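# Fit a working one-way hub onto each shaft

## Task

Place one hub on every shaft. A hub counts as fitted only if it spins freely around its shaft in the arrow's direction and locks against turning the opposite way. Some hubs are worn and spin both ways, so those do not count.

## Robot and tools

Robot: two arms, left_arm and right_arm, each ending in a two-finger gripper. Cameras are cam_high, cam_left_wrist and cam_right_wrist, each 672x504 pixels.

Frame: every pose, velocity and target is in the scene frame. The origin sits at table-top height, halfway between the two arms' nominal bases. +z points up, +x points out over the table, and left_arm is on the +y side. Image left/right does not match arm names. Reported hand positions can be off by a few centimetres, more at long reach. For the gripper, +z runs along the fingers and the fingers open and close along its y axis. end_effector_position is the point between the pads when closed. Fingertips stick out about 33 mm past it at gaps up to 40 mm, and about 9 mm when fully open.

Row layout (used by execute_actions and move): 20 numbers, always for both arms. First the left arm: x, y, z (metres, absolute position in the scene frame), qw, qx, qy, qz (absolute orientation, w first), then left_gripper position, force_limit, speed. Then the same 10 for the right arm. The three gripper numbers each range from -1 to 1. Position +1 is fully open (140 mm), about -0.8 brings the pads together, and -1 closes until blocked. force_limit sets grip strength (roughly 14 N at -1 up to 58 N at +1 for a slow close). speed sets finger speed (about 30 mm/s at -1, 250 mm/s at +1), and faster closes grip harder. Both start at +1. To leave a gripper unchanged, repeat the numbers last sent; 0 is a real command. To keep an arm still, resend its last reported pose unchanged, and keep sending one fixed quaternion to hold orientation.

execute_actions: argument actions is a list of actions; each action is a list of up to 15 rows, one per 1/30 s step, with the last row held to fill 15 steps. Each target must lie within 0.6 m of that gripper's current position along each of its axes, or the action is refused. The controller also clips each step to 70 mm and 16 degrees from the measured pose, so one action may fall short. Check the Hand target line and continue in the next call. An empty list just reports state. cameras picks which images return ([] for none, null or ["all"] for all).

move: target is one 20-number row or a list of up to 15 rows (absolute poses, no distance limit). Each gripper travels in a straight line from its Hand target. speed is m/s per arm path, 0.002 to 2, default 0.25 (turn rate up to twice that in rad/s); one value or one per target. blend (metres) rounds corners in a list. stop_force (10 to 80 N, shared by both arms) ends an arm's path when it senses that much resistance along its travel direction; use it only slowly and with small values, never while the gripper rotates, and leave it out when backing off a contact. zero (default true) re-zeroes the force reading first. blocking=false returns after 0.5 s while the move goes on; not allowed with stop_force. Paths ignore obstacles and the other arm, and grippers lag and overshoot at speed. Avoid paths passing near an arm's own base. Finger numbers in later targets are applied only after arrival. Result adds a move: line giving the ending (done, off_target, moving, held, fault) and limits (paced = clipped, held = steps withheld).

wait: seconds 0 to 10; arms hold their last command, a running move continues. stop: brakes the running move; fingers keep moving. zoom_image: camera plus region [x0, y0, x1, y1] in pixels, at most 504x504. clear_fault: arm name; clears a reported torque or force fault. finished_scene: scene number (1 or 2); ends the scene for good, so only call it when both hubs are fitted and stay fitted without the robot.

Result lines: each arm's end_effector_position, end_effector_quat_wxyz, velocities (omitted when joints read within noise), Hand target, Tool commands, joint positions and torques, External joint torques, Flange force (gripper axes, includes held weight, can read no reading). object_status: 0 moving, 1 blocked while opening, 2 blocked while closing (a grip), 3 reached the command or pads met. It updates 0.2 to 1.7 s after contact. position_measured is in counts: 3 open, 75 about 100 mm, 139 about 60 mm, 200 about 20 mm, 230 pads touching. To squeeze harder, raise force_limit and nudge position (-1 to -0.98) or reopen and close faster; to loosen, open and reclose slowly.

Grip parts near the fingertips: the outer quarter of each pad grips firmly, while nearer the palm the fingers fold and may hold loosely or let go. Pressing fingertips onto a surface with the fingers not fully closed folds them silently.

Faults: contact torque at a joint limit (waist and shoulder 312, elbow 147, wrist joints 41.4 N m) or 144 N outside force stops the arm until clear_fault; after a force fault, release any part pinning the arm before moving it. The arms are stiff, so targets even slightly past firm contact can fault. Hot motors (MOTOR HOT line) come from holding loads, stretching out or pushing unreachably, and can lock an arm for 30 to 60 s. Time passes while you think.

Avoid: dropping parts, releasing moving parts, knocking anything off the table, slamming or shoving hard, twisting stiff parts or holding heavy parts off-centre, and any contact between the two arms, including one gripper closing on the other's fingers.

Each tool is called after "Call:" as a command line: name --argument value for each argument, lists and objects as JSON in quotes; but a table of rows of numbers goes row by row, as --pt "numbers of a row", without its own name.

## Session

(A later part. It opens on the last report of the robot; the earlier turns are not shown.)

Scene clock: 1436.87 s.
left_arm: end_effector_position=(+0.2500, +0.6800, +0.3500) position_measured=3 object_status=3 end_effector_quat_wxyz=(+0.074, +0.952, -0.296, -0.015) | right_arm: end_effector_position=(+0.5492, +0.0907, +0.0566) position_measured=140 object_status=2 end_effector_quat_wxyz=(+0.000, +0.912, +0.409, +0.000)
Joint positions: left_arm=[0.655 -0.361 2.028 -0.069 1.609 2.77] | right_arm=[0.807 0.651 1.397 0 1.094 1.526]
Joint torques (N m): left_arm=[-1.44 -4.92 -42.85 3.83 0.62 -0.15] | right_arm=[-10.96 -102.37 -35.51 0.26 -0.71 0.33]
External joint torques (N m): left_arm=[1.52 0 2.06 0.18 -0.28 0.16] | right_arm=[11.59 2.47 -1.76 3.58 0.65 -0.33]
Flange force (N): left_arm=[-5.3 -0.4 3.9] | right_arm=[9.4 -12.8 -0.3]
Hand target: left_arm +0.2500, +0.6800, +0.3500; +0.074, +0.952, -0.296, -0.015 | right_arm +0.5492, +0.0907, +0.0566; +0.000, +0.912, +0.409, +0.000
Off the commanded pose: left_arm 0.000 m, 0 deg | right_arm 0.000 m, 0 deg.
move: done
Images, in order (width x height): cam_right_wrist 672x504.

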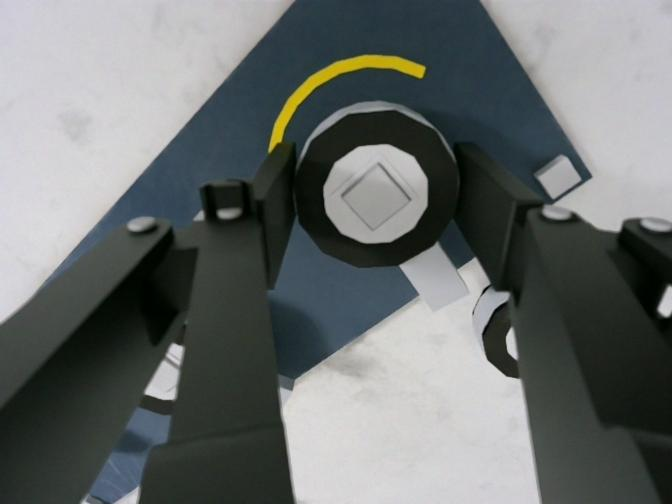

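Call:
move --target '[0.25,0.68,0.35,0.074,0.952,-0.296,-0.015,1,1,1,0.5492,0.0907,0.0566,0,0.95807,0.28652,0,-1,0,-1]' --speed 0.05 --cameras '["cam_right_wrist"]'

Scene clock: 1445.47 s.
left_arm: end_effector_position=(+0.2500, +0.6800, +0.3500) position_measured=3 object_status=3 end_effector_quat_wxyz=(+0.074, +0.952, -0.296, -0.015) | right_arm: end_effector_position=(+0.5492, +0.0907, +0.0566) position_measured=140 object_status=2 end_effector_quat_wxyz=(+0.000, +0.958, +0.287, +0.000)
Joint positions: left_arm=[0.655 -0.361 2.028 -0.069 1.609 2.77] | right_arm=[0.807 0.651 1.397 0 1.094 1.787]
Joint torques (N m): left_arm=[-1.72 -5.12 -42.64 3.94 0.71 -0.27] | right_arm=[1.15 -101.63 -33.76 5.49 0.02 1.64]
External joint torques (N m): left_arm=[1.82 -0.16 1.74 0.08 -0.37 0.28] | right_arm=[-0.57 1.77 -3.49 -1.66 -0.07 -1.64]
Flange force (N): left_arm=[-6.3 -1.0 3.4] | right_arm=[11.6 -0.4 -1.0]
Hand target: left_arm +0.2500, +0.6800, +0.3500; +0.074, +0.952, -0.296, -0.015 | right_arm +0.5492, +0.0907, +0.0566; +0.000, +0.958, +0.287, +0.000
Off the commanded pose: left_arm 0.000 m, 0 deg | right_arm 0.000 m, 0 deg.
move: done
Images, in order (width x height): cam_right_wrist 672x504.

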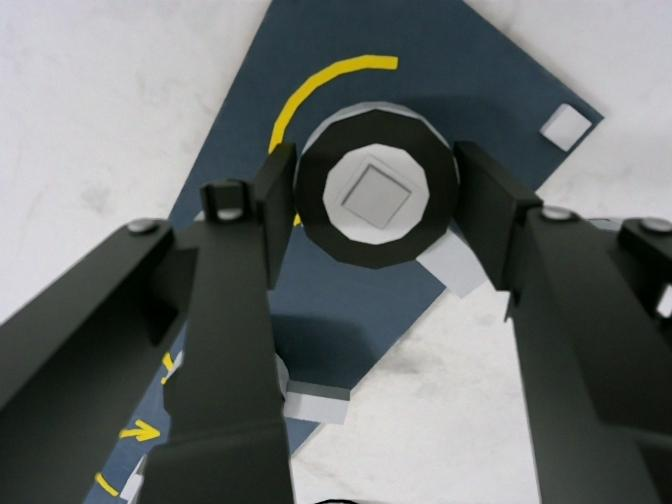

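Call:
move --pt "0.25 0.68 0.35 0.074 0.952 -0.296 -0.015 1 1 1 0.5492 0.0907 0.0556 0 0.95807 0.28652 0 -1 0 -1" --pt "0.25 0.68 0.35 0.074 0.952 -0.296 -0.015 1 1 1 0.5492 0.0907 0.0558 0 0.95807 0.28652 0 0.2 0 -1" --speed 0.01 --cameras '[]'

Call:
move --pt "0.25 0.68 0.35 0.074 0.952 -0.296 -0.015 1 1 1 0.5492 0.0907 0.12 0 0.95807 0.28652 0 0.2 0 -1" --pt "0.25 0.68 0.35 0.074 0.952 -0.296 -0.015 1 1 1 0.385 -0.165 0.12 0 0.78261 0.62251 0 0.2 0 -1" --pt "0.25 0.68 0.35 0.074 0.952 -0.296 -0.015 1 1 1 0.385 -0.165 0.10 0 0.78261 0.62251 0 0.2 0 -1" --speed '[0.12,0.25,0.1]' --cameras '["cam_high","cam_right_wrist"]'

Scene clock: 1470.20 s.
left_arm: end_effector_position=(+0.2500, +0.6800, +0.3500) position_measured=3 object_status=3 end_effector_quat_wxyz=(+0.074, +0.952, -0.296, -0.015) | right_arm: end_effector_position=(+0.5492, +0.0907, +0.0558) position_measured=104 object_status=0 end_effector_quat_wxyz=(+0.000, +0.958, +0.287, +0.000)
Joint positions: left_arm=[0.655 -0.361 2.028 -0.069 1.609 2.77] | right_arm=[0.807 0.652 1.397 0 1.093 1.788]
Joint torques (N m): left_arm=[-1.72 -5.04 -42.74 3.83 0.63 -0.23] | right_arm=[-3.06 -101.09 -34.74 3.2 -0.41 0.47]
External joint torques (N m): left_arm=[1.78 0.24 1.96 0.17 -0.3 0.24] | right_arm=[3.2 1.26 -2.49 0.61 0.36 -0.47]
Flange force (N): left_arm=[-6.0 -1.3 3.7] | right_arm=[7.7 -5.2 -1.3]
Hand target: left_arm +0.2500, +0.6800, +0.3500; +0.074, +0.952, -0.296, -0.015 | right_arm +0.5492, +0.0907, +0.0558; +0.000, +0.958, +0.287, +0.000
Off the commanded pose: left_arm 0.000 m, 0 deg | right_arm 0.000 m, 0 deg.
move: done
No camera images: "cameras" was empty.

Scene clock: 1473.03 s.
left_arm: end_effector_position=(+0.2500, +0.6800, +0.3500) position_measured=3 object_status=3 end_effector_quat_wxyz=(+0.074, +0.952, -0.296, -0.015) | right_arm: end_effector_position=(+0.3850, -0.1650, +0.1000) position_measured=104 object_status=3 end_effector_quat_wxyz=(+0.000, +0.783, +0.623, +0.000)
Joint positions: left_arm=[0.655 -0.361 2.028 -0.069 1.609 2.77] | right_arm=[0.701 0.197 2 0 0.944 0.919]
Joint torques (N m): left_arm=[-1.57 -4.77 -42.48 3.8 0.69 -0.32] | right_arm=[-2.69 -56.24 -30.76 2.89 -0.47 0.5]
External joint torques (N m): left_arm=[1.65 -0.38 1.61 0.21 -0.34 0.32] | right_arm=[3.04 1.85 -3.19 0.61 0.43 -0.5]
Flange force (N): left_arm=[-6.1 -0.5 3.2] | right_arm=[9.9 1.3 -1.7]
Hand target: left_arm +0.2500, +0.6800, +0.3500; +0.074, +0.952, -0.296, -0.015 | right_arm +0.3850, -0.1650, +0.1000; +0.000, +0.783, +0.623, +0.000
Off the commanded pose: left_arm 0.000 m, 0 deg | right_arm 0.000 m, 0 deg.
move: done
Images, in order (width x height): cam_high 672x504, cam_right_wrist 672x504.

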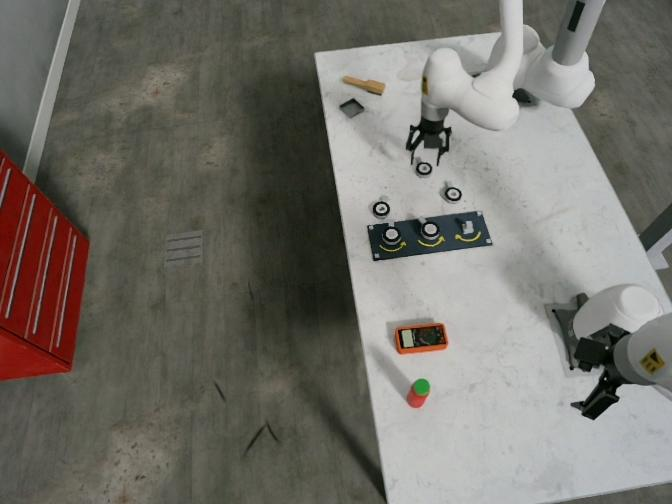

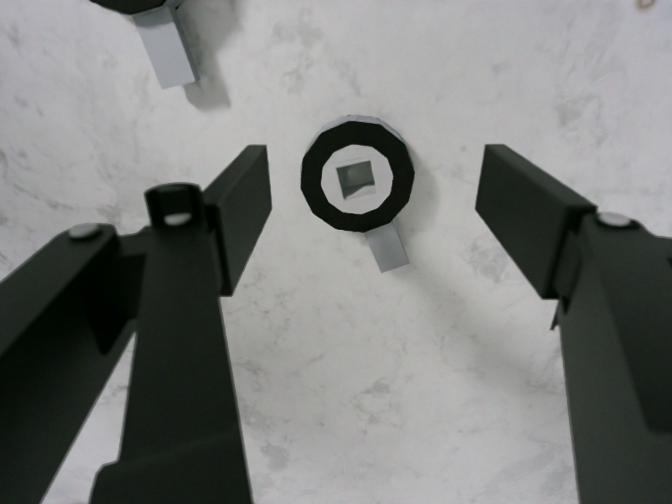

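Call:
move --pt "0.25 0.68 0.35 0.074 0.952 -0.296 -0.015 1 1 1 0.3787 -0.1779 0.10 0 0.78261 0.62251 0 0.2 0 -1" --pt "0.25 0.68 0.35 0.074 0.952 -0.296 -0.015 1 1 1 0.3787 -0.1779 0.08 0 0.78261 0.62251 0 0.2 0 -1" --speed 0.1 --cameras '["cam_right_wrist"]'

Call:
zoom_image --camera "cam_right_wrist" --region '[280, 70, 450, 280]'

Scene clock: 1481.37 s.
left_arm: end_effector_position=(+0.2500, +0.6800, +0.3500) position_measured=3 object_status=3 end_effector_quat_wxyz=(+0.074, +0.952, -0.296, -0.015) | right_arm: end_effector_position=(+0.3787, -0.1779, +0.0801) position_measured=104 object_status=3 end_effector_quat_wxyz=(+0.000, +0.783, +0.623, +0.000)
Joint positions: left_arm=[0.655 -0.361 2.028 -0.069 1.609 2.77] | right_arm=[0.691 0.2 2.042 0 0.9 0.908]
Joint torques (N m): left_arm=[-1.56 -4.42 -42.85 3.85 0.68 -0.3] | right_arm=[-2.69 -54.74 -30.51 2.86 -0.66 0.47]
External joint torques (N m): left_arm=[1.68 -0.96 1.96 0.16 -0.33 0.3] | right_arm=[2.95 1.35 -2.33 0.53 0.61 -0.47]
Flange force (N): left_arm=[-6.5 0.8 3.9] | right_arm=[8.0 0.1 -1.6]
Hand target: left_arm +0.2500, +0.6800, +0.3500; +0.074, +0.952, -0.296, -0.015 | right_arm +0.3787, -0.1779, +0.0800; +0.000, +0.783, +0.623, +0.000
Off the commanded pose: left_arm 0.000 m, 0 deg | right_arm 0.000 m, 0 deg.
move: done
Images, in order (width x height): cam_right_wrist 672x504.

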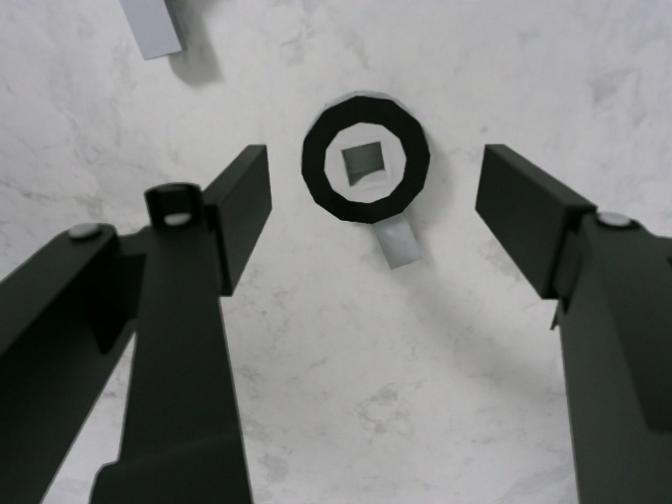

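Scaled by 2.400 from the camera's 672x504 image, which has a finer 960x720 frame.

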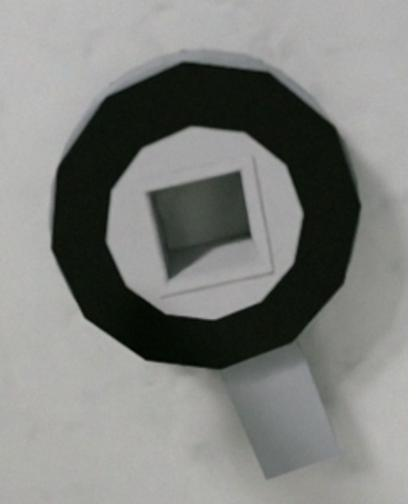

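Call:
move --pt "0.25 0.68 0.35 0.074 0.952 -0.296 -0.015 1 1 1 0.3787 -0.1785 0.08 0 0.43837 0.89879 0 0.2 0 -1" --pt "0.25 0.68 0.35 0.074 0.952 -0.296 -0.015 1 1 1 0.3787 -0.1785 0.06 0 0.43837 0.89879 0 0.2 0 -1" --speed 0.15 --cameras '["cam_right_wrist"]'

Call:
zoom_image --camera "cam_right_wrist" --region '[280, 70, 450, 280]'

Scene clock: 1508.93 s.
left_arm: end_effector_position=(+0.2500, +0.6800, +0.3500) position_measured=3 object_status=3 end_effector_quat_wxyz=(+0.074, +0.952, -0.296, -0.015) | right_arm: end_effector_position=(+0.3787, -0.1785, +0.0601) position_measured=104 object_status=3 end_effector_quat_wxyz=(+0.000, +0.438, +0.899, +0.000)
Joint positions: left_arm=[0.655 -0.361 2.028 -0.069 1.609 2.77] | right_arm=[0.69 0.222 2.059 0 0.86 0.017]
Joint torques (N m): left_arm=[-1.28 -5.28 -42.55 3.87 0.68 -0.29] | right_arm=[-2.68 -56.49 -29.58 2.74 -0.4 0.57]
External joint torques (N m): left_arm=[1.31 0.51 1.78 0.13 -0.34 0.3] | right_arm=[2.73 1.89 -2.22 0.57 0.39 -0.57]
Flange force (N): left_arm=[-4.7 -1.5 3.5] | right_arm=[4.4 6.8 -0.3]
Hand target: left_arm +0.2500, +0.6800, +0.3500; +0.074, +0.952, -0.296, -0.015 | right_arm +0.3787, -0.1785, +0.0600; +0.000, +0.438, +0.899, +0.000
Off the commanded pose: left_arm 0.000 m, 0 deg | right_arm 0.000 m, 0 deg.
move: done
Images, in order (width x height): cam_right_wrist 672x504.

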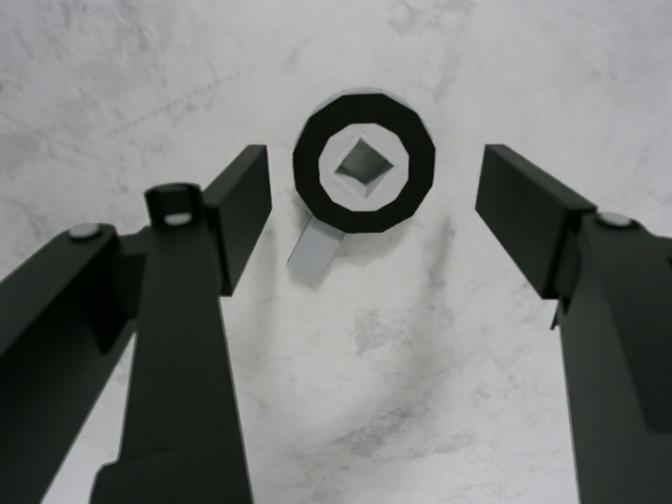

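Scaled by 2.400 from the camera's 672x504 image, which has a finer 960x720 frame.

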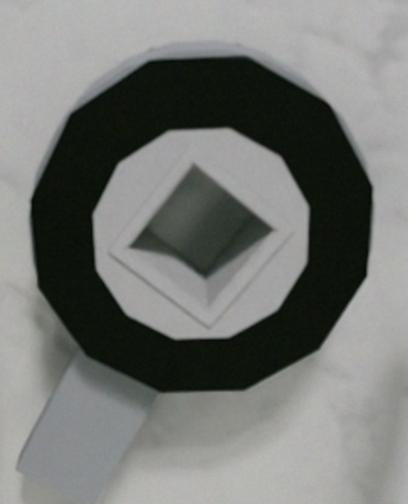

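Call:
move --pt "0.25 0.68 0.35 0.074 0.952 -0.296 -0.015 1 1 1 0.3773 -0.1772 0.06 0 0.43837 0.89879 0 0.2 0 -1" --pt "0.25 0.68 0.35 0.074 0.952 -0.296 -0.015 1 1 1 0.3773 -0.1772 0.0335 0 0.43837 0.89879 0 0.2 0 -1" --pt "0.25 0.68 0.35 0.074 0.952 -0.296 -0.015 1 1 1 0.3773 -0.1772 0.0335 0 0.43837 0.89879 0 -1 0 -1" --speed 0.06 --cameras '["cam_right_wrist"]'

Call:
wait --seconds 1 --cameras '["cam_right_wrist"]'

Scene clock: 1520.33 s.
left_arm: end_effector_position=(+0.2500, +0.6800, +0.3500) position_measured=3 object_status=3 end_effector_quat_wxyz=(+0.074, +0.952, -0.296, -0.015) | right_arm: end_effector_position=(+0.3773, -0.1772, +0.0335) position_measured=140 object_status=0 end_effector_quat_wxyz=(+0.000, +0.438, +0.899, +0.000)
Joint positions: left_arm=[0.655 -0.361 2.028 -0.069 1.609 2.77] | right_arm=[0.693 0.255 2.079 0 0.807 0.021]
Joint torques (N m): left_arm=[-1.73 -5.19 -42.49 3.87 0.68 -0.22] | right_arm=[-2.83 -49.28 -23.21 2.66 -1.8 0.58]
External joint torques (N m): left_arm=[1.82 -0.06 1.59 0.14 -0.34 0.23] | right_arm=[3.06 -7.04 -7.04 0.49 1.79 -0.58]
Flange force (N): left_arm=[-6.1 -1.2 3.1] | right_arm=[4.8 4.5 -17.5]
Hand target: left_arm +0.2500, +0.6800, +0.3500; +0.074, +0.952, -0.296, -0.015 | right_arm +0.3773, -0.1772, +0.0335; +0.000, +0.438, +0.899, +0.000
Off the commanded pose: left_arm 0.000 m, 0 deg | right_arm 0.000 m, 0 deg.
move: done
Images, in order (width x height): cam_right_wrist 672x504.

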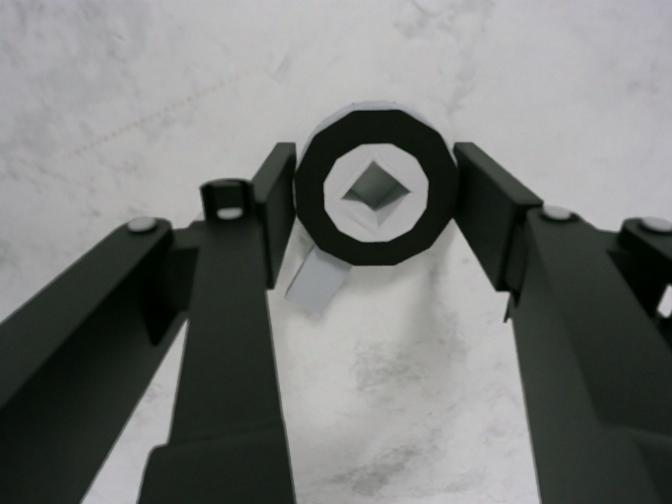

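Scene clock: 1521.33 s.
left_arm: end_effector_position=(+0.2500, +0.6800, +0.3500) position_measured=3 object_status=3 end_effector_quat_wxyz=(+0.074, +0.952, -0.296, -0.015) | right_arm: end_effector_position=(+0.3773, -0.1772, +0.0335) position_measured=140 object_status=2 end_effector_quat_wxyz=(+0.000, +0.438, +0.899, +0.000)
Joint positions: left_arm=[0.655 -0.361 2.028 -0.069 1.609 2.77] | right_arm=[0.693 0.255 2.079 0 0.808 0.021]
Joint torques (N m): left_arm=[-1.65 -5.08 -42.72 3.82 0.68 -0.27] | right_arm=[-2.8 -49.28 -23.03 2.57 -1.63 0.56]
External joint torques (N m): left_arm=[1.73 0.12 1.91 0.19 -0.34 0.27] | right_arm=[3.07 -7.15 -7.22 0.57 1.62 -0.56]
Flange force (N): left_arm=[-6.0 -1.2 3.7] | right_arm=[4.9 4.6 -17.4]
Hand target: left_arm +0.2500, +0.6800, +0.3500; +0.074, +0.952, -0.296, -0.015 | right_arm +0.3773, -0.1772, +0.0335; +0.000, +0.438, +0.899, +0.000
Tool commands: left_gripper/position=+1.0 left_gripper/force_limit=+1.0 left_gripper/speed=+1.0 right_gripper/position=-1.0 right_gripper/force_limit=+0.0 right_gripper/speed=-1.0
Off the commanded pose: left_arm 0.000 m, 0 deg | right_arm 0.000 m, 0 deg.
wait: 1.00 s; at rest by 0.17 s
Images, in order (width x height): cam_right_wrist 672x504.

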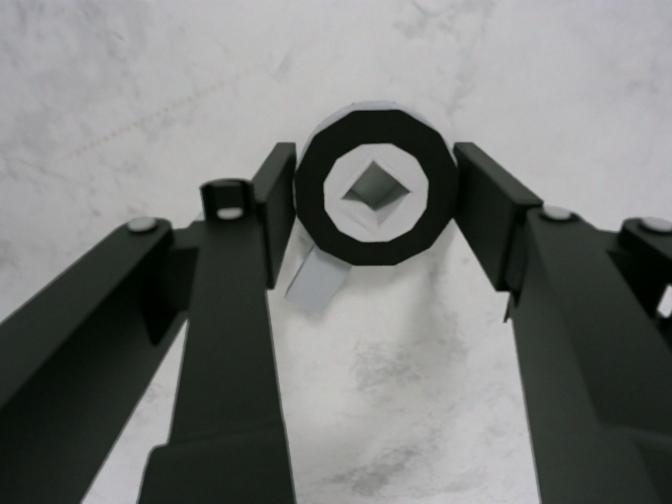

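Call:
move --pt "0.25 0.68 0.35 0.074 0.952 -0.296 -0.015 1 1 1 0.3773 -0.1772 0.12 0 0.43837 0.89879 0 -1 0 -1" --pt "0.25 0.68 0.35 0.074 0.952 -0.296 -0.015 1 1 1 0.2871 0.0906 0.12 0 0.42262 0.90631 0 -1 0 -1" --pt "0.25 0.68 0.35 0.074 0.952 -0.296 -0.015 1 1 1 0.2871 0.0906 0.083 0 0.42262 0.90631 0 -1 0 -1" --speed '[0.1,0.2,0.06]' --cameras '["cam_right_wrist"]'

Call:
zoom_image --camera "cam_right_wrist" --region '[330, 145, 430, 245]'

Call:
zoom_image --camera "cam_right_wrist" --region '[345, 155, 415, 225]'

Scene clock: 1534.20 s.
left_arm: end_effector_position=(+0.2500, +0.6800, +0.3500) position_measured=3 object_status=3 end_effector_quat_wxyz=(+0.074, +0.952, -0.296, -0.015) | right_arm: end_effector_position=(+0.2871, +0.0906, +0.0831) position_measured=140 object_status=2 end_effector_quat_wxyz=(+0.000, +0.423, +0.906, +0.000)
Joint positions: left_arm=[0.655 -0.361 2.028 -0.069 1.609 2.77] | right_arm=[1.071 0.421 1.722 0 0.998 0.364]
Joint torques (N m): left_arm=[-1.48 -4.78 -42.7 3.94 0.72 -0.19] | right_arm=[-2.33 -81.77 -33.84 3.03 -0.72 0.46]
External joint torques (N m): left_arm=[1.47 0.08 1.92 0.06 -0.39 0.2] | right_arm=[2.62 4.34 -1.43 0.63 0.69 -0.46]
Flange force (N): left_arm=[-5.1 -0.8 3.9] | right_arm=[6.6 7.6 1.6]
Hand target: left_arm +0.2500, +0.6800, +0.3500; +0.074, +0.952, -0.296, -0.015 | right_arm +0.2871, +0.0906, +0.0830; +0.000, +0.423, +0.906, +0.000
Off the commanded pose: left_arm 0.000 m, 0 deg | right_arm 0.000 m, 0 deg.
move: done
Images, in order (width x height): cam_right_wrist 672x504.

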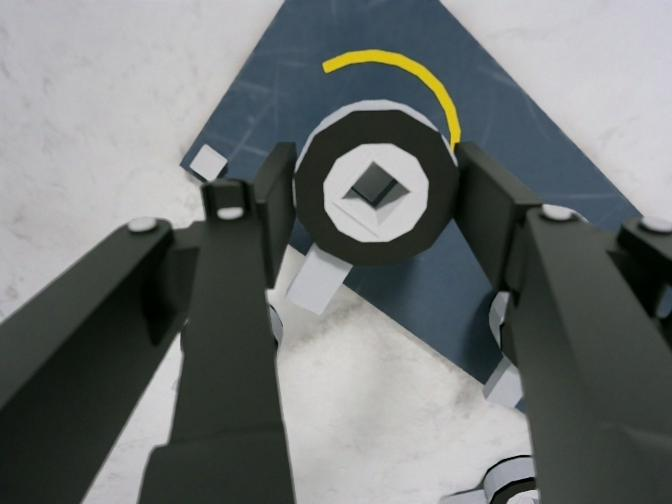

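Scaled by 5.040 from the camera's 672x504 image, which has a finer 960x720 frame.

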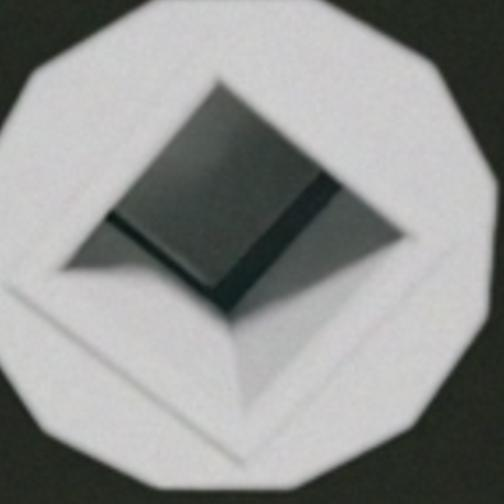

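Scaled by 7.200 from the camera's 672x504 image, which has a finer 960x720 frame.

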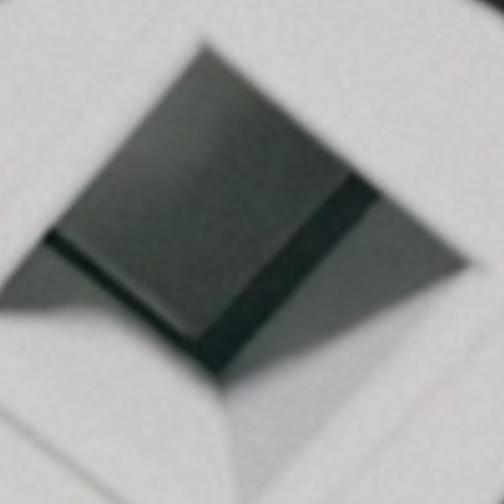

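Call:
zoom_image --camera "cam_right_wrist" --region '[350, 170, 400, 210]'

Scaled by 10.080 from the camera's 672x504 image, which has a finer 960x720 frame.

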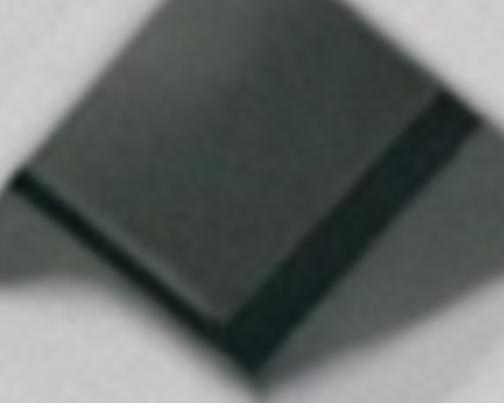

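Call:
move --pt "0.25 0.68 0.35 0.074 0.952 -0.296 -0.015 1 1 1 0.2862 0.0904 0.083 0 0.43051 0.90259 0 -1 0 -1" --pt "0.25 0.68 0.35 0.074 0.952 -0.296 -0.015 1 1 1 0.2862 0.0904 0.0815 0 0.43051 0.90259 0 -1 0 -1" --speed 0.02 --cameras '["cam_right_wrist"]'

Call:
zoom_image --camera "cam_right_wrist" --region '[350, 170, 400, 210]'

Scene clock: 1569.07 s.
left_arm: end_effector_position=(+0.2500, +0.6800, +0.3500) position_measured=3 object_status=3 end_effector_quat_wxyz=(+0.074, +0.952, -0.296, -0.015) | right_arm: end_effector_position=(+0.2862, +0.0904, +0.0817) position_measured=140 object_status=2 end_effector_quat_wxyz=(+0.000, +0.430, +0.903, +0.000)
Joint positions: left_arm=[0.655 -0.361 2.028 -0.069 1.609 2.77] | right_arm=[1.072 0.421 1.724 0 0.996 0.382]
Joint torques (N m): left_arm=[-1.15 -4.63 -42.7 3.83 0.64 -0.23] | right_arm=[-2.9 -77.75 -34.12 3.06 -0.22 0.39]
External joint torques (N m): left_arm=[1.11 0.14 1.96 0.16 -0.31 0.24] | right_arm=[3.14 0.18 -1.16 0.61 0.2 -0.39]
Flange force (N): left_arm=[-4.2 -0.4 3.9] | right_arm=[4.7 1.2 -1.1]
Hand target: left_arm +0.2500, +0.6800, +0.3500; +0.074, +0.952, -0.296, -0.015 | right_arm +0.2862, +0.0904, +0.0815; +0.000, +0.431, +0.903, +0.000
Off the commanded pose: left_arm 0.000 m, 0 deg | right_arm 0.000 m, 0 deg.
move: done
Images, in order (width x height): cam_right_wrist 672x504.

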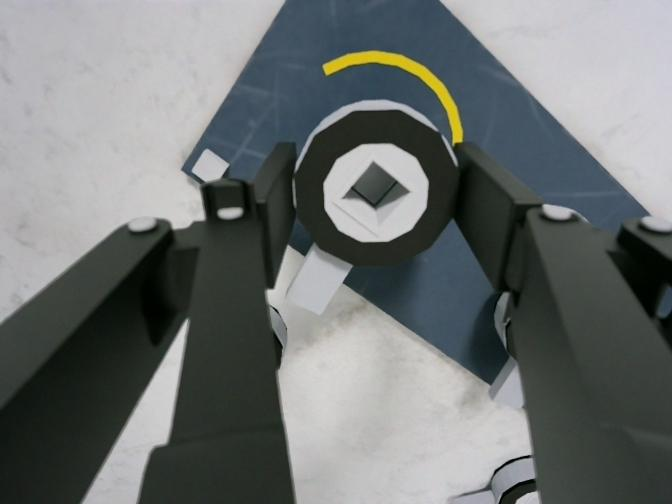

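Scaled by 10.080 from the camera's 672x504 image, which has a finer 960x720 frame.

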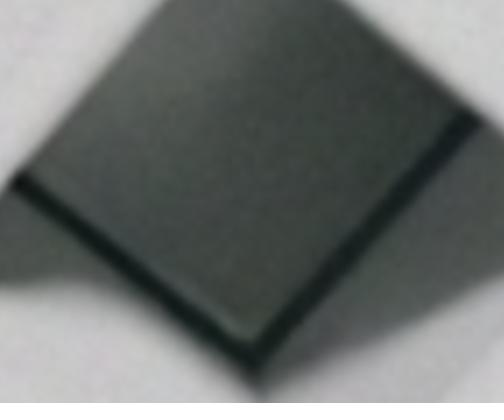

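Call:
move --target '[0.25,0.68,0.35,0.074,0.952,-0.296,-0.015,1,1,1,0.2862,0.0904,0.0735,0,0.43051,0.90259,0,-1,0,-1]' --speed 0.015 --stop_force 12 --cameras '["cam_right_wrist"]'

Call:
zoom_image --camera "cam_right_wrist" --region '[345, 155, 415, 225]'

Scene clock: 1576.97 s.
left_arm: end_effector_position=(+0.2500, +0.6800, +0.3500) position_measured=3 object_status=3 end_effector_quat_wxyz=(+0.074, +0.952, -0.296, -0.015) | right_arm: end_effector_position=(+0.2862, +0.0904, +0.0735) position_measured=140 object_status=2 end_effector_quat_wxyz=(+0.000, +0.430, +0.903, +0.000)
Joint positions: left_arm=[0.655 -0.361 2.028 -0.069 1.609 2.77] | right_arm=[1.072 0.429 1.731 0 0.982 0.382]
Joint torques (N m): left_arm=[-0.88 -4.9 -42.7 3.91 0.63 -0.28] | right_arm=[-4.54 -80.75 -30.83 2.14 0.87 0.48]
External joint torques (N m): left_arm=[0.9 0.29 1.94 0.09 -0.3 0.29] | right_arm=[4.98 3.02 -4.01 1.48 -0.89 -0.48]
Flange force (N): left_arm=[-3.7 -0.5 3.8] | right_arm=[10.7 8.5 1.2]
Hand target: left_arm +0.2500, +0.6800, +0.3500; +0.074, +0.952, -0.296, -0.015 | right_arm +0.2862, +0.0904, +0.0735; +0.000, +0.431, +0.903, +0.000
Off the commanded pose: left_arm 0.000 m, 0 deg | right_arm 0.000 m, 0 deg.
move: done
Images, in order (width x height): cam_right_wrist 672x504.

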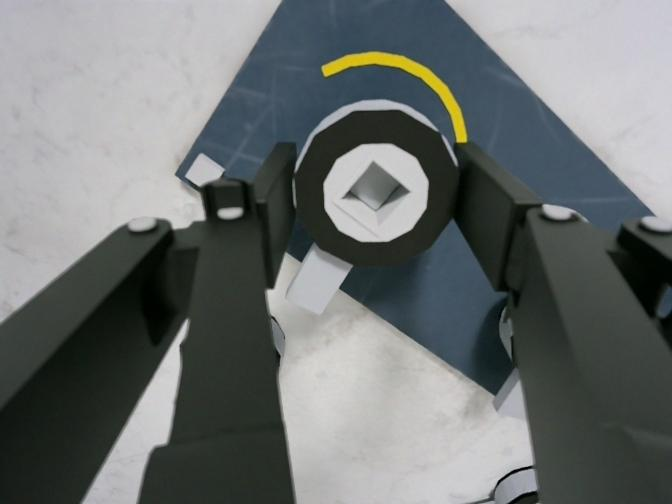

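Scaled by 7.200 from the camera's 672x504 image, which has a finer 960x720 frame.

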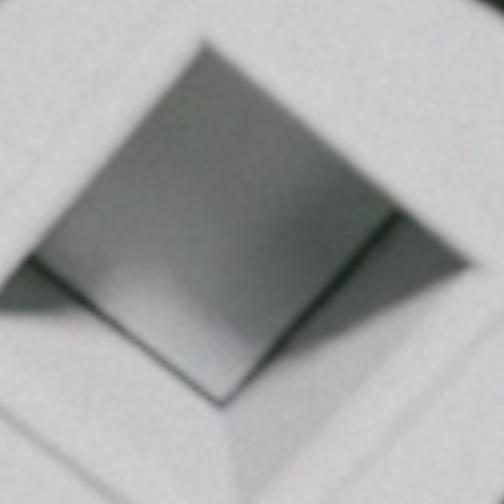

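Call:
move --target '[0.25,0.68,0.35,0.074,0.952,-0.296,-0.015,1,1,1,0.2862,0.0904,0.05,0,0.43051,0.90259,0,-1,0,-1]' --speed 0.025 --stop_force 14 --cameras '[]'

Call:
move --target '[0.25,0.68,0.35,0.074,0.952,-0.296,-0.015,1,1,1,0.2862,0.0904,0.0564,0,0.43051,0.90259,0,-1,0,-1]' --speed 0.02 --cameras '["cam_right_wrist"]'

Call:
move --target '[0.25,0.68,0.35,0.074,0.952,-0.296,-0.015,1,1,1,0.2862,0.0904,0.0564,0,0.54464,0.83867,0,-1,0,-1]' --speed 0.05 --cameras '["cam_right_wrist"]'

Scene clock: 1588.70 s.
left_arm: end_effector_position=(+0.2500, +0.6800, +0.3500) position_measured=3 object_status=3 end_effector_quat_wxyz=(+0.074, +0.952, -0.296, -0.015) | right_arm: end_effector_position=(+0.2862, +0.0904, +0.0555) position_measured=140 object_status=2 end_effector_quat_wxyz=(+0.000, +0.431, +0.903, +0.000)
Joint positions: left_arm=[0.655 -0.361 2.028 -0.069 1.609 2.77] | right_arm=[1.072 0.446 1.743 0 0.953 0.382]
Joint torques (N m): left_arm=[-1.45 -4.49 -42.77 3.91 0.7 -0.21] | right_arm=[-5.85 -60.99 -21.53 1.94 -2.07 0.57]
External joint torques (N m): left_arm=[1.46 -0.21 1.99 0.09 -0.36 0.21] | right_arm=[6.01 -17.67 -12.64 1.61 2.05 -0.57]
Flange force (N): left_arm=[-5.2 -0.2 4.0] | right_arm=[9.0 1.6 -28.8]
Hand target: left_arm +0.2500, +0.6800, +0.3500; +0.074, +0.952, -0.296, -0.015 | right_arm +0.2862, +0.0904, +0.0555; +0.000, +0.431, +0.903, +0.000
Off the commanded pose: left_arm 0.000 m, 0 deg | right_arm 0.006 m, 0 deg.
move: contact (right_arm)
No camera images: "cameras" was empty.

Scene clock: 1589.40 s.
left_arm: end_effector_position=(+0.2500, +0.6800, +0.3500) position_measured=3 object_status=3 end_effector_quat_wxyz=(+0.074, +0.952, -0.296, -0.015) | right_arm: end_effector_position=(+0.2862, +0.0904, +0.0564) position_measured=140 object_status=2 end_effector_quat_wxyz=(+0.000, +0.431, +0.903, +0.000)
Joint positions: left_arm=[0.655 -0.361 2.028 -0.069 1.609 2.77] | right_arm=[1.072 0.445 1.743 0 0.954 0.382]
Joint torques (N m): left_arm=[-1.59 -4.51 -42.67 3.9 0.65 -0.28] | right_arm=[-5.81 -84.03 -30.74 1.72 1.49 0.56]
External joint torques (N m): left_arm=[1.66 -0.5 1.87 0.11 -0.31 0.29] | right_arm=[6.11 5.59 -3.45 1.83 -1.52 -0.56]
Flange force (N): left_arm=[-6.1 0.0 3.6] | right_arm=[12.8 9.5 5.4]
Hand target: left_arm +0.2500, +0.6800, +0.3500; +0.074, +0.952, -0.296, -0.015 | right_arm +0.2862, +0.0904, +0.0564; +0.000, +0.431, +0.903, +0.000
Off the commanded pose: left_arm 0.000 m, 0 deg | right_arm 0.000 m, 0 deg.
move: done
Images, in order (width x height): cam_right_wrist 672x504.

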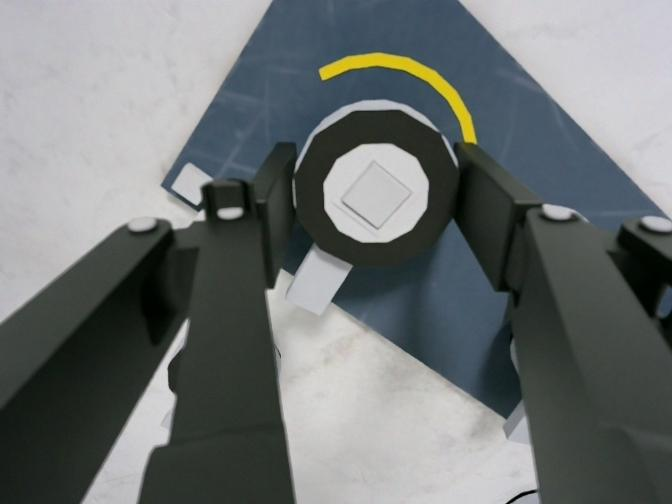

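Scene clock: 1592.40 s.
left_arm: end_effector_position=(+0.2500, +0.6800, +0.3500) position_measured=3 object_status=3 end_effector_quat_wxyz=(+0.074, +0.952, -0.296, -0.015) | right_arm: end_effector_position=(+0.2862, +0.0904, +0.0564) position_measured=140 object_status=2 end_effector_quat_wxyz=(+0.000, +0.545, +0.839, +0.000)
Joint positions: left_arm=[0.655 -0.361 2.028 -0.069 1.609 2.77] | right_arm=[1.072 0.445 1.743 0 0.954 0.644]
Joint torques (N m): left_arm=[-1.13 -5.16 -42.76 3.81 0.71 -0.24] | right_arm=[-3.45 -83.83 -24.14 2.65 5.17 0.72]
External joint torques (N m): left_arm=[1.23 -0.03 1.92 0.19 -0.37 0.24] | right_arm=[3.8 5.27 -10.08 0.91 -5.2 -0.72]
Flange force (N): left_arm=[-4.6 -0.4 3.9] | right_arm=[18.9 16.2 6.5]
Hand target: left_arm +0.2500, +0.6800, +0.3500; +0.074, +0.952, -0.296, -0.015 | right_arm +0.2862, +0.0904, +0.0564; +0.000, +0.545, +0.839, +0.000
Off the commanded pose: left_arm 0.000 m, 0 deg | right_arm 0.000 m, 0 deg.
move: done
Images, in order (width x height): cam_right_wrist 672x504.

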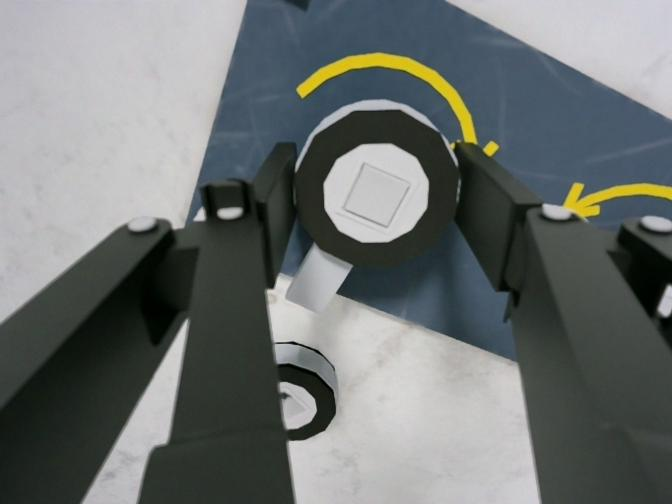

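CW free (tab stayed in the gripper). Check CCW locks.

Call:
move --target '[0.25,0.68,0.35,0.074,0.952,-0.296,-0.015,1,1,1,0.2862,0.0904,0.0564,0,0.43051,0.90259,0,-1,0,-1]' --speed 0.05 --cameras '["cam_right_wrist"]'

Scene clock: 1599.80 s.
left_arm: end_effector_position=(+0.2500, +0.6800, +0.3500) position_measured=3 object_status=3 end_effector_quat_wxyz=(+0.074, +0.952, -0.296, -0.015) | right_arm: end_effector_position=(+0.2862, +0.0904, +0.0564) position_measured=140 object_status=2 end_effector_quat_wxyz=(+0.000, +0.430, +0.903, +0.000)
Joint positions: left_arm=[0.655 -0.361 2.028 -0.069 1.609 2.77] | right_arm=[1.072 0.445 1.743 0 0.954 0.382]
Joint torques (N m): left_arm=[-1.83 -4.85 -42.61 3.82 0.64 -0.29] | right_arm=[-0.75 -79.6 -30.57 2.81 -0.09 -0.6]
External joint torques (N m): left_arm=[1.87 0.03 1.79 0.18 -0.3 0.29] | right_arm=[1.06 1.11 -3.62 0.74 0.06 0.6]
Flange force (N): left_arm=[-6.5 -1.3 3.4] | right_arm=[6.0 7.5 -1.6]
Hand target: left_arm +0.2500, +0.6800, +0.3500; +0.074, +0.952, -0.296, -0.015 | right_arm +0.2862, +0.0904, +0.0564; +0.000, +0.431, +0.903, +0.000
Off the commanded pose: left_arm 0.000 m, 0 deg | right_arm 0.000 m, 0 deg.
move: done
Images, in order (width x height): cam_right_wrist 672x504.

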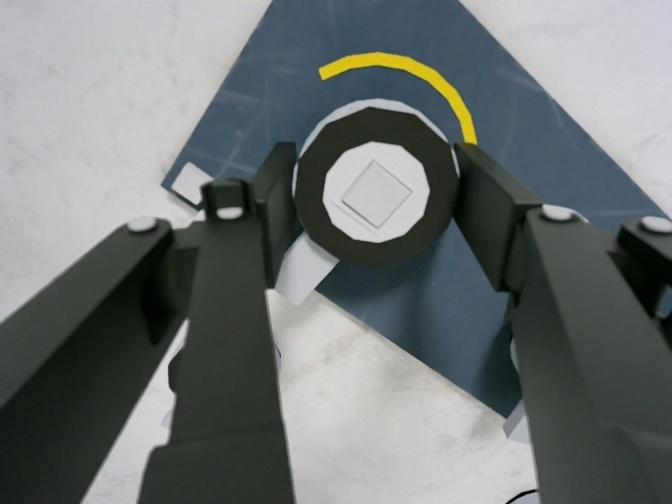

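Call:
move --pt "0.25 0.68 0.35 0.074 0.952 -0.296 -0.015 1 1 1 0.2862 0.0904 0.0554 0 0.43051 0.90259 0 -1 0 -1" --pt "0.25 0.68 0.35 0.074 0.952 -0.296 -0.015 1 1 1 0.2862 0.0904 0.0556 0 0.43051 0.90259 0 0.2 0 -1" --speed 0.01 --cameras '[]'

Call:
move --pt "0.25 0.68 0.35 0.074 0.952 -0.296 -0.015 1 1 1 0.2862 0.0904 0.16 0 0.43051 0.90259 0 0.2 0 -1" --pt "0.25 0.68 0.35 0.074 0.952 -0.296 -0.015 1 1 1 0.30 -0.16 0.25 0 0.43051 0.90259 0 0.2 0 -1" --speed '[0.12,0.25]' --cameras '["cam_high"]'

Call:
zoom_image --camera "cam_high" --region '[340, 140, 520, 275]'

Scene clock: 1614.77 s.
left_arm: end_effector_position=(+0.2500, +0.6800, +0.3500) position_measured=3 object_status=3 end_effector_quat_wxyz=(+0.074, +0.952, -0.296, -0.015) | right_arm: end_effector_position=(+0.2862, +0.0904, +0.0555) position_measured=104 object_status=0 end_effector_quat_wxyz=(+0.000, +0.430, +0.903, +0.000)
Joint positions: left_arm=[0.655 -0.361 2.028 -0.069 1.609 2.77] | right_arm=[1.072 0.446 1.743 0 0.953 0.382]
Joint torques (N m): left_arm=[-1.95 -4.61 -42.62 3.8 0.74 -0.32] | right_arm=[-2.83 -80.49 -31.45 2.94 -0.43 0.52]
External joint torques (N m): left_arm=[1.87 0.45 1.91 0.2 -0.42 0.32] | right_arm=[2.91 1.82 -2.78 0.61 0.4 -0.52]
Flange force (N): left_arm=[-6.4 -2.0 3.8] | right_arm=[6.7 6.6 -0.9]
Hand target: left_arm +0.2500, +0.6800, +0.3500; +0.074, +0.952, -0.296, -0.015 | right_arm +0.2862, +0.0904, +0.0556; +0.000, +0.431, +0.903, +0.000
Off the commanded pose: left_arm 0.000 m, 0 deg | right_arm 0.000 m, 0 deg.
move: done
No camera images: "cameras" was empty.

Scene clock: 1617.27 s.
left_arm: end_effector_position=(+0.2500, +0.6800, +0.3500) position_measured=3 object_status=3 end_effector_quat_wxyz=(+0.074, +0.952, -0.296, -0.015) | right_arm: end_effector_position=(+0.3000, -0.1600, +0.2500) position_measured=104 object_status=3 end_effector_quat_wxyz=(+0.000, +0.431, +0.903, +0.000)
Joint positions: left_arm=[0.655 -0.361 2.028 -0.069 1.609 2.77] | right_arm=[0.814 -0.011 1.928 0 1.224 0.124]
Joint torques (N m): left_arm=[-1.09 -5.11 -42.35 3.91 0.63 -0.21] | right_arm=[-3.83 -40.99 -36.73 3.53 -0.37 0.46]
External joint torques (N m): left_arm=[1.15 0.16 1.5 0.09 -0.3 0.21] | right_arm=[3.9 2.81 -2.67 0.56 0.36 -0.46]
Flange force (N): left_arm=[-4.1 -0.8 3.0] | right_arm=[8.3 7.9 -2.6]
Hand target: left_arm +0.2500, +0.6800, +0.3500; +0.074, +0.952, -0.296, -0.015 | right_arm +0.3000, -0.1600, +0.2500; +0.000, +0.431, +0.903, +0.000
Off the commanded pose: left_arm 0.000 m, 0 deg | right_arm 0.000 m, 0 deg.
move: done
Images, in order (width x height): cam_high 672x504.

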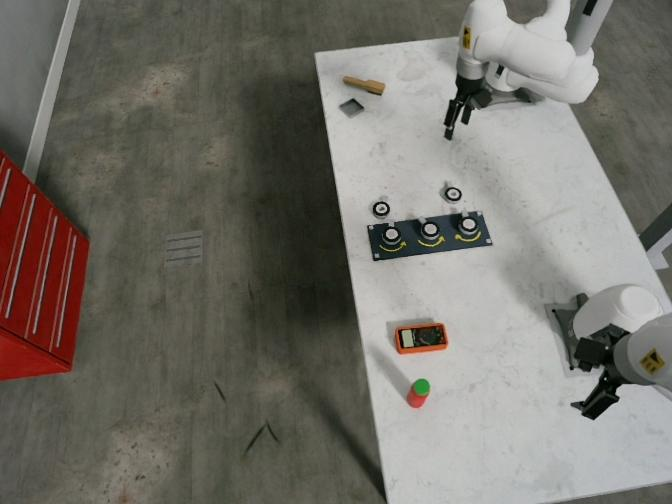

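Scaled by 2.800 from the camera's 672x504 image, which has a finer 960x720 frame.

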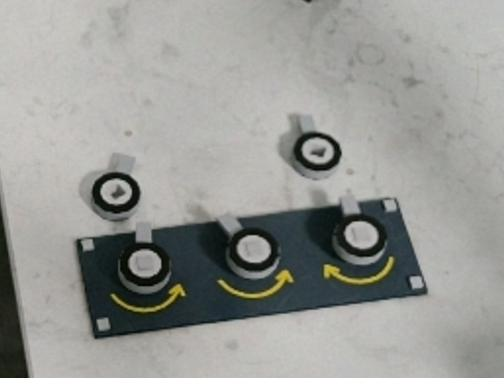

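Call:
finished_scene --scene 1

The scene is finished: the task was done.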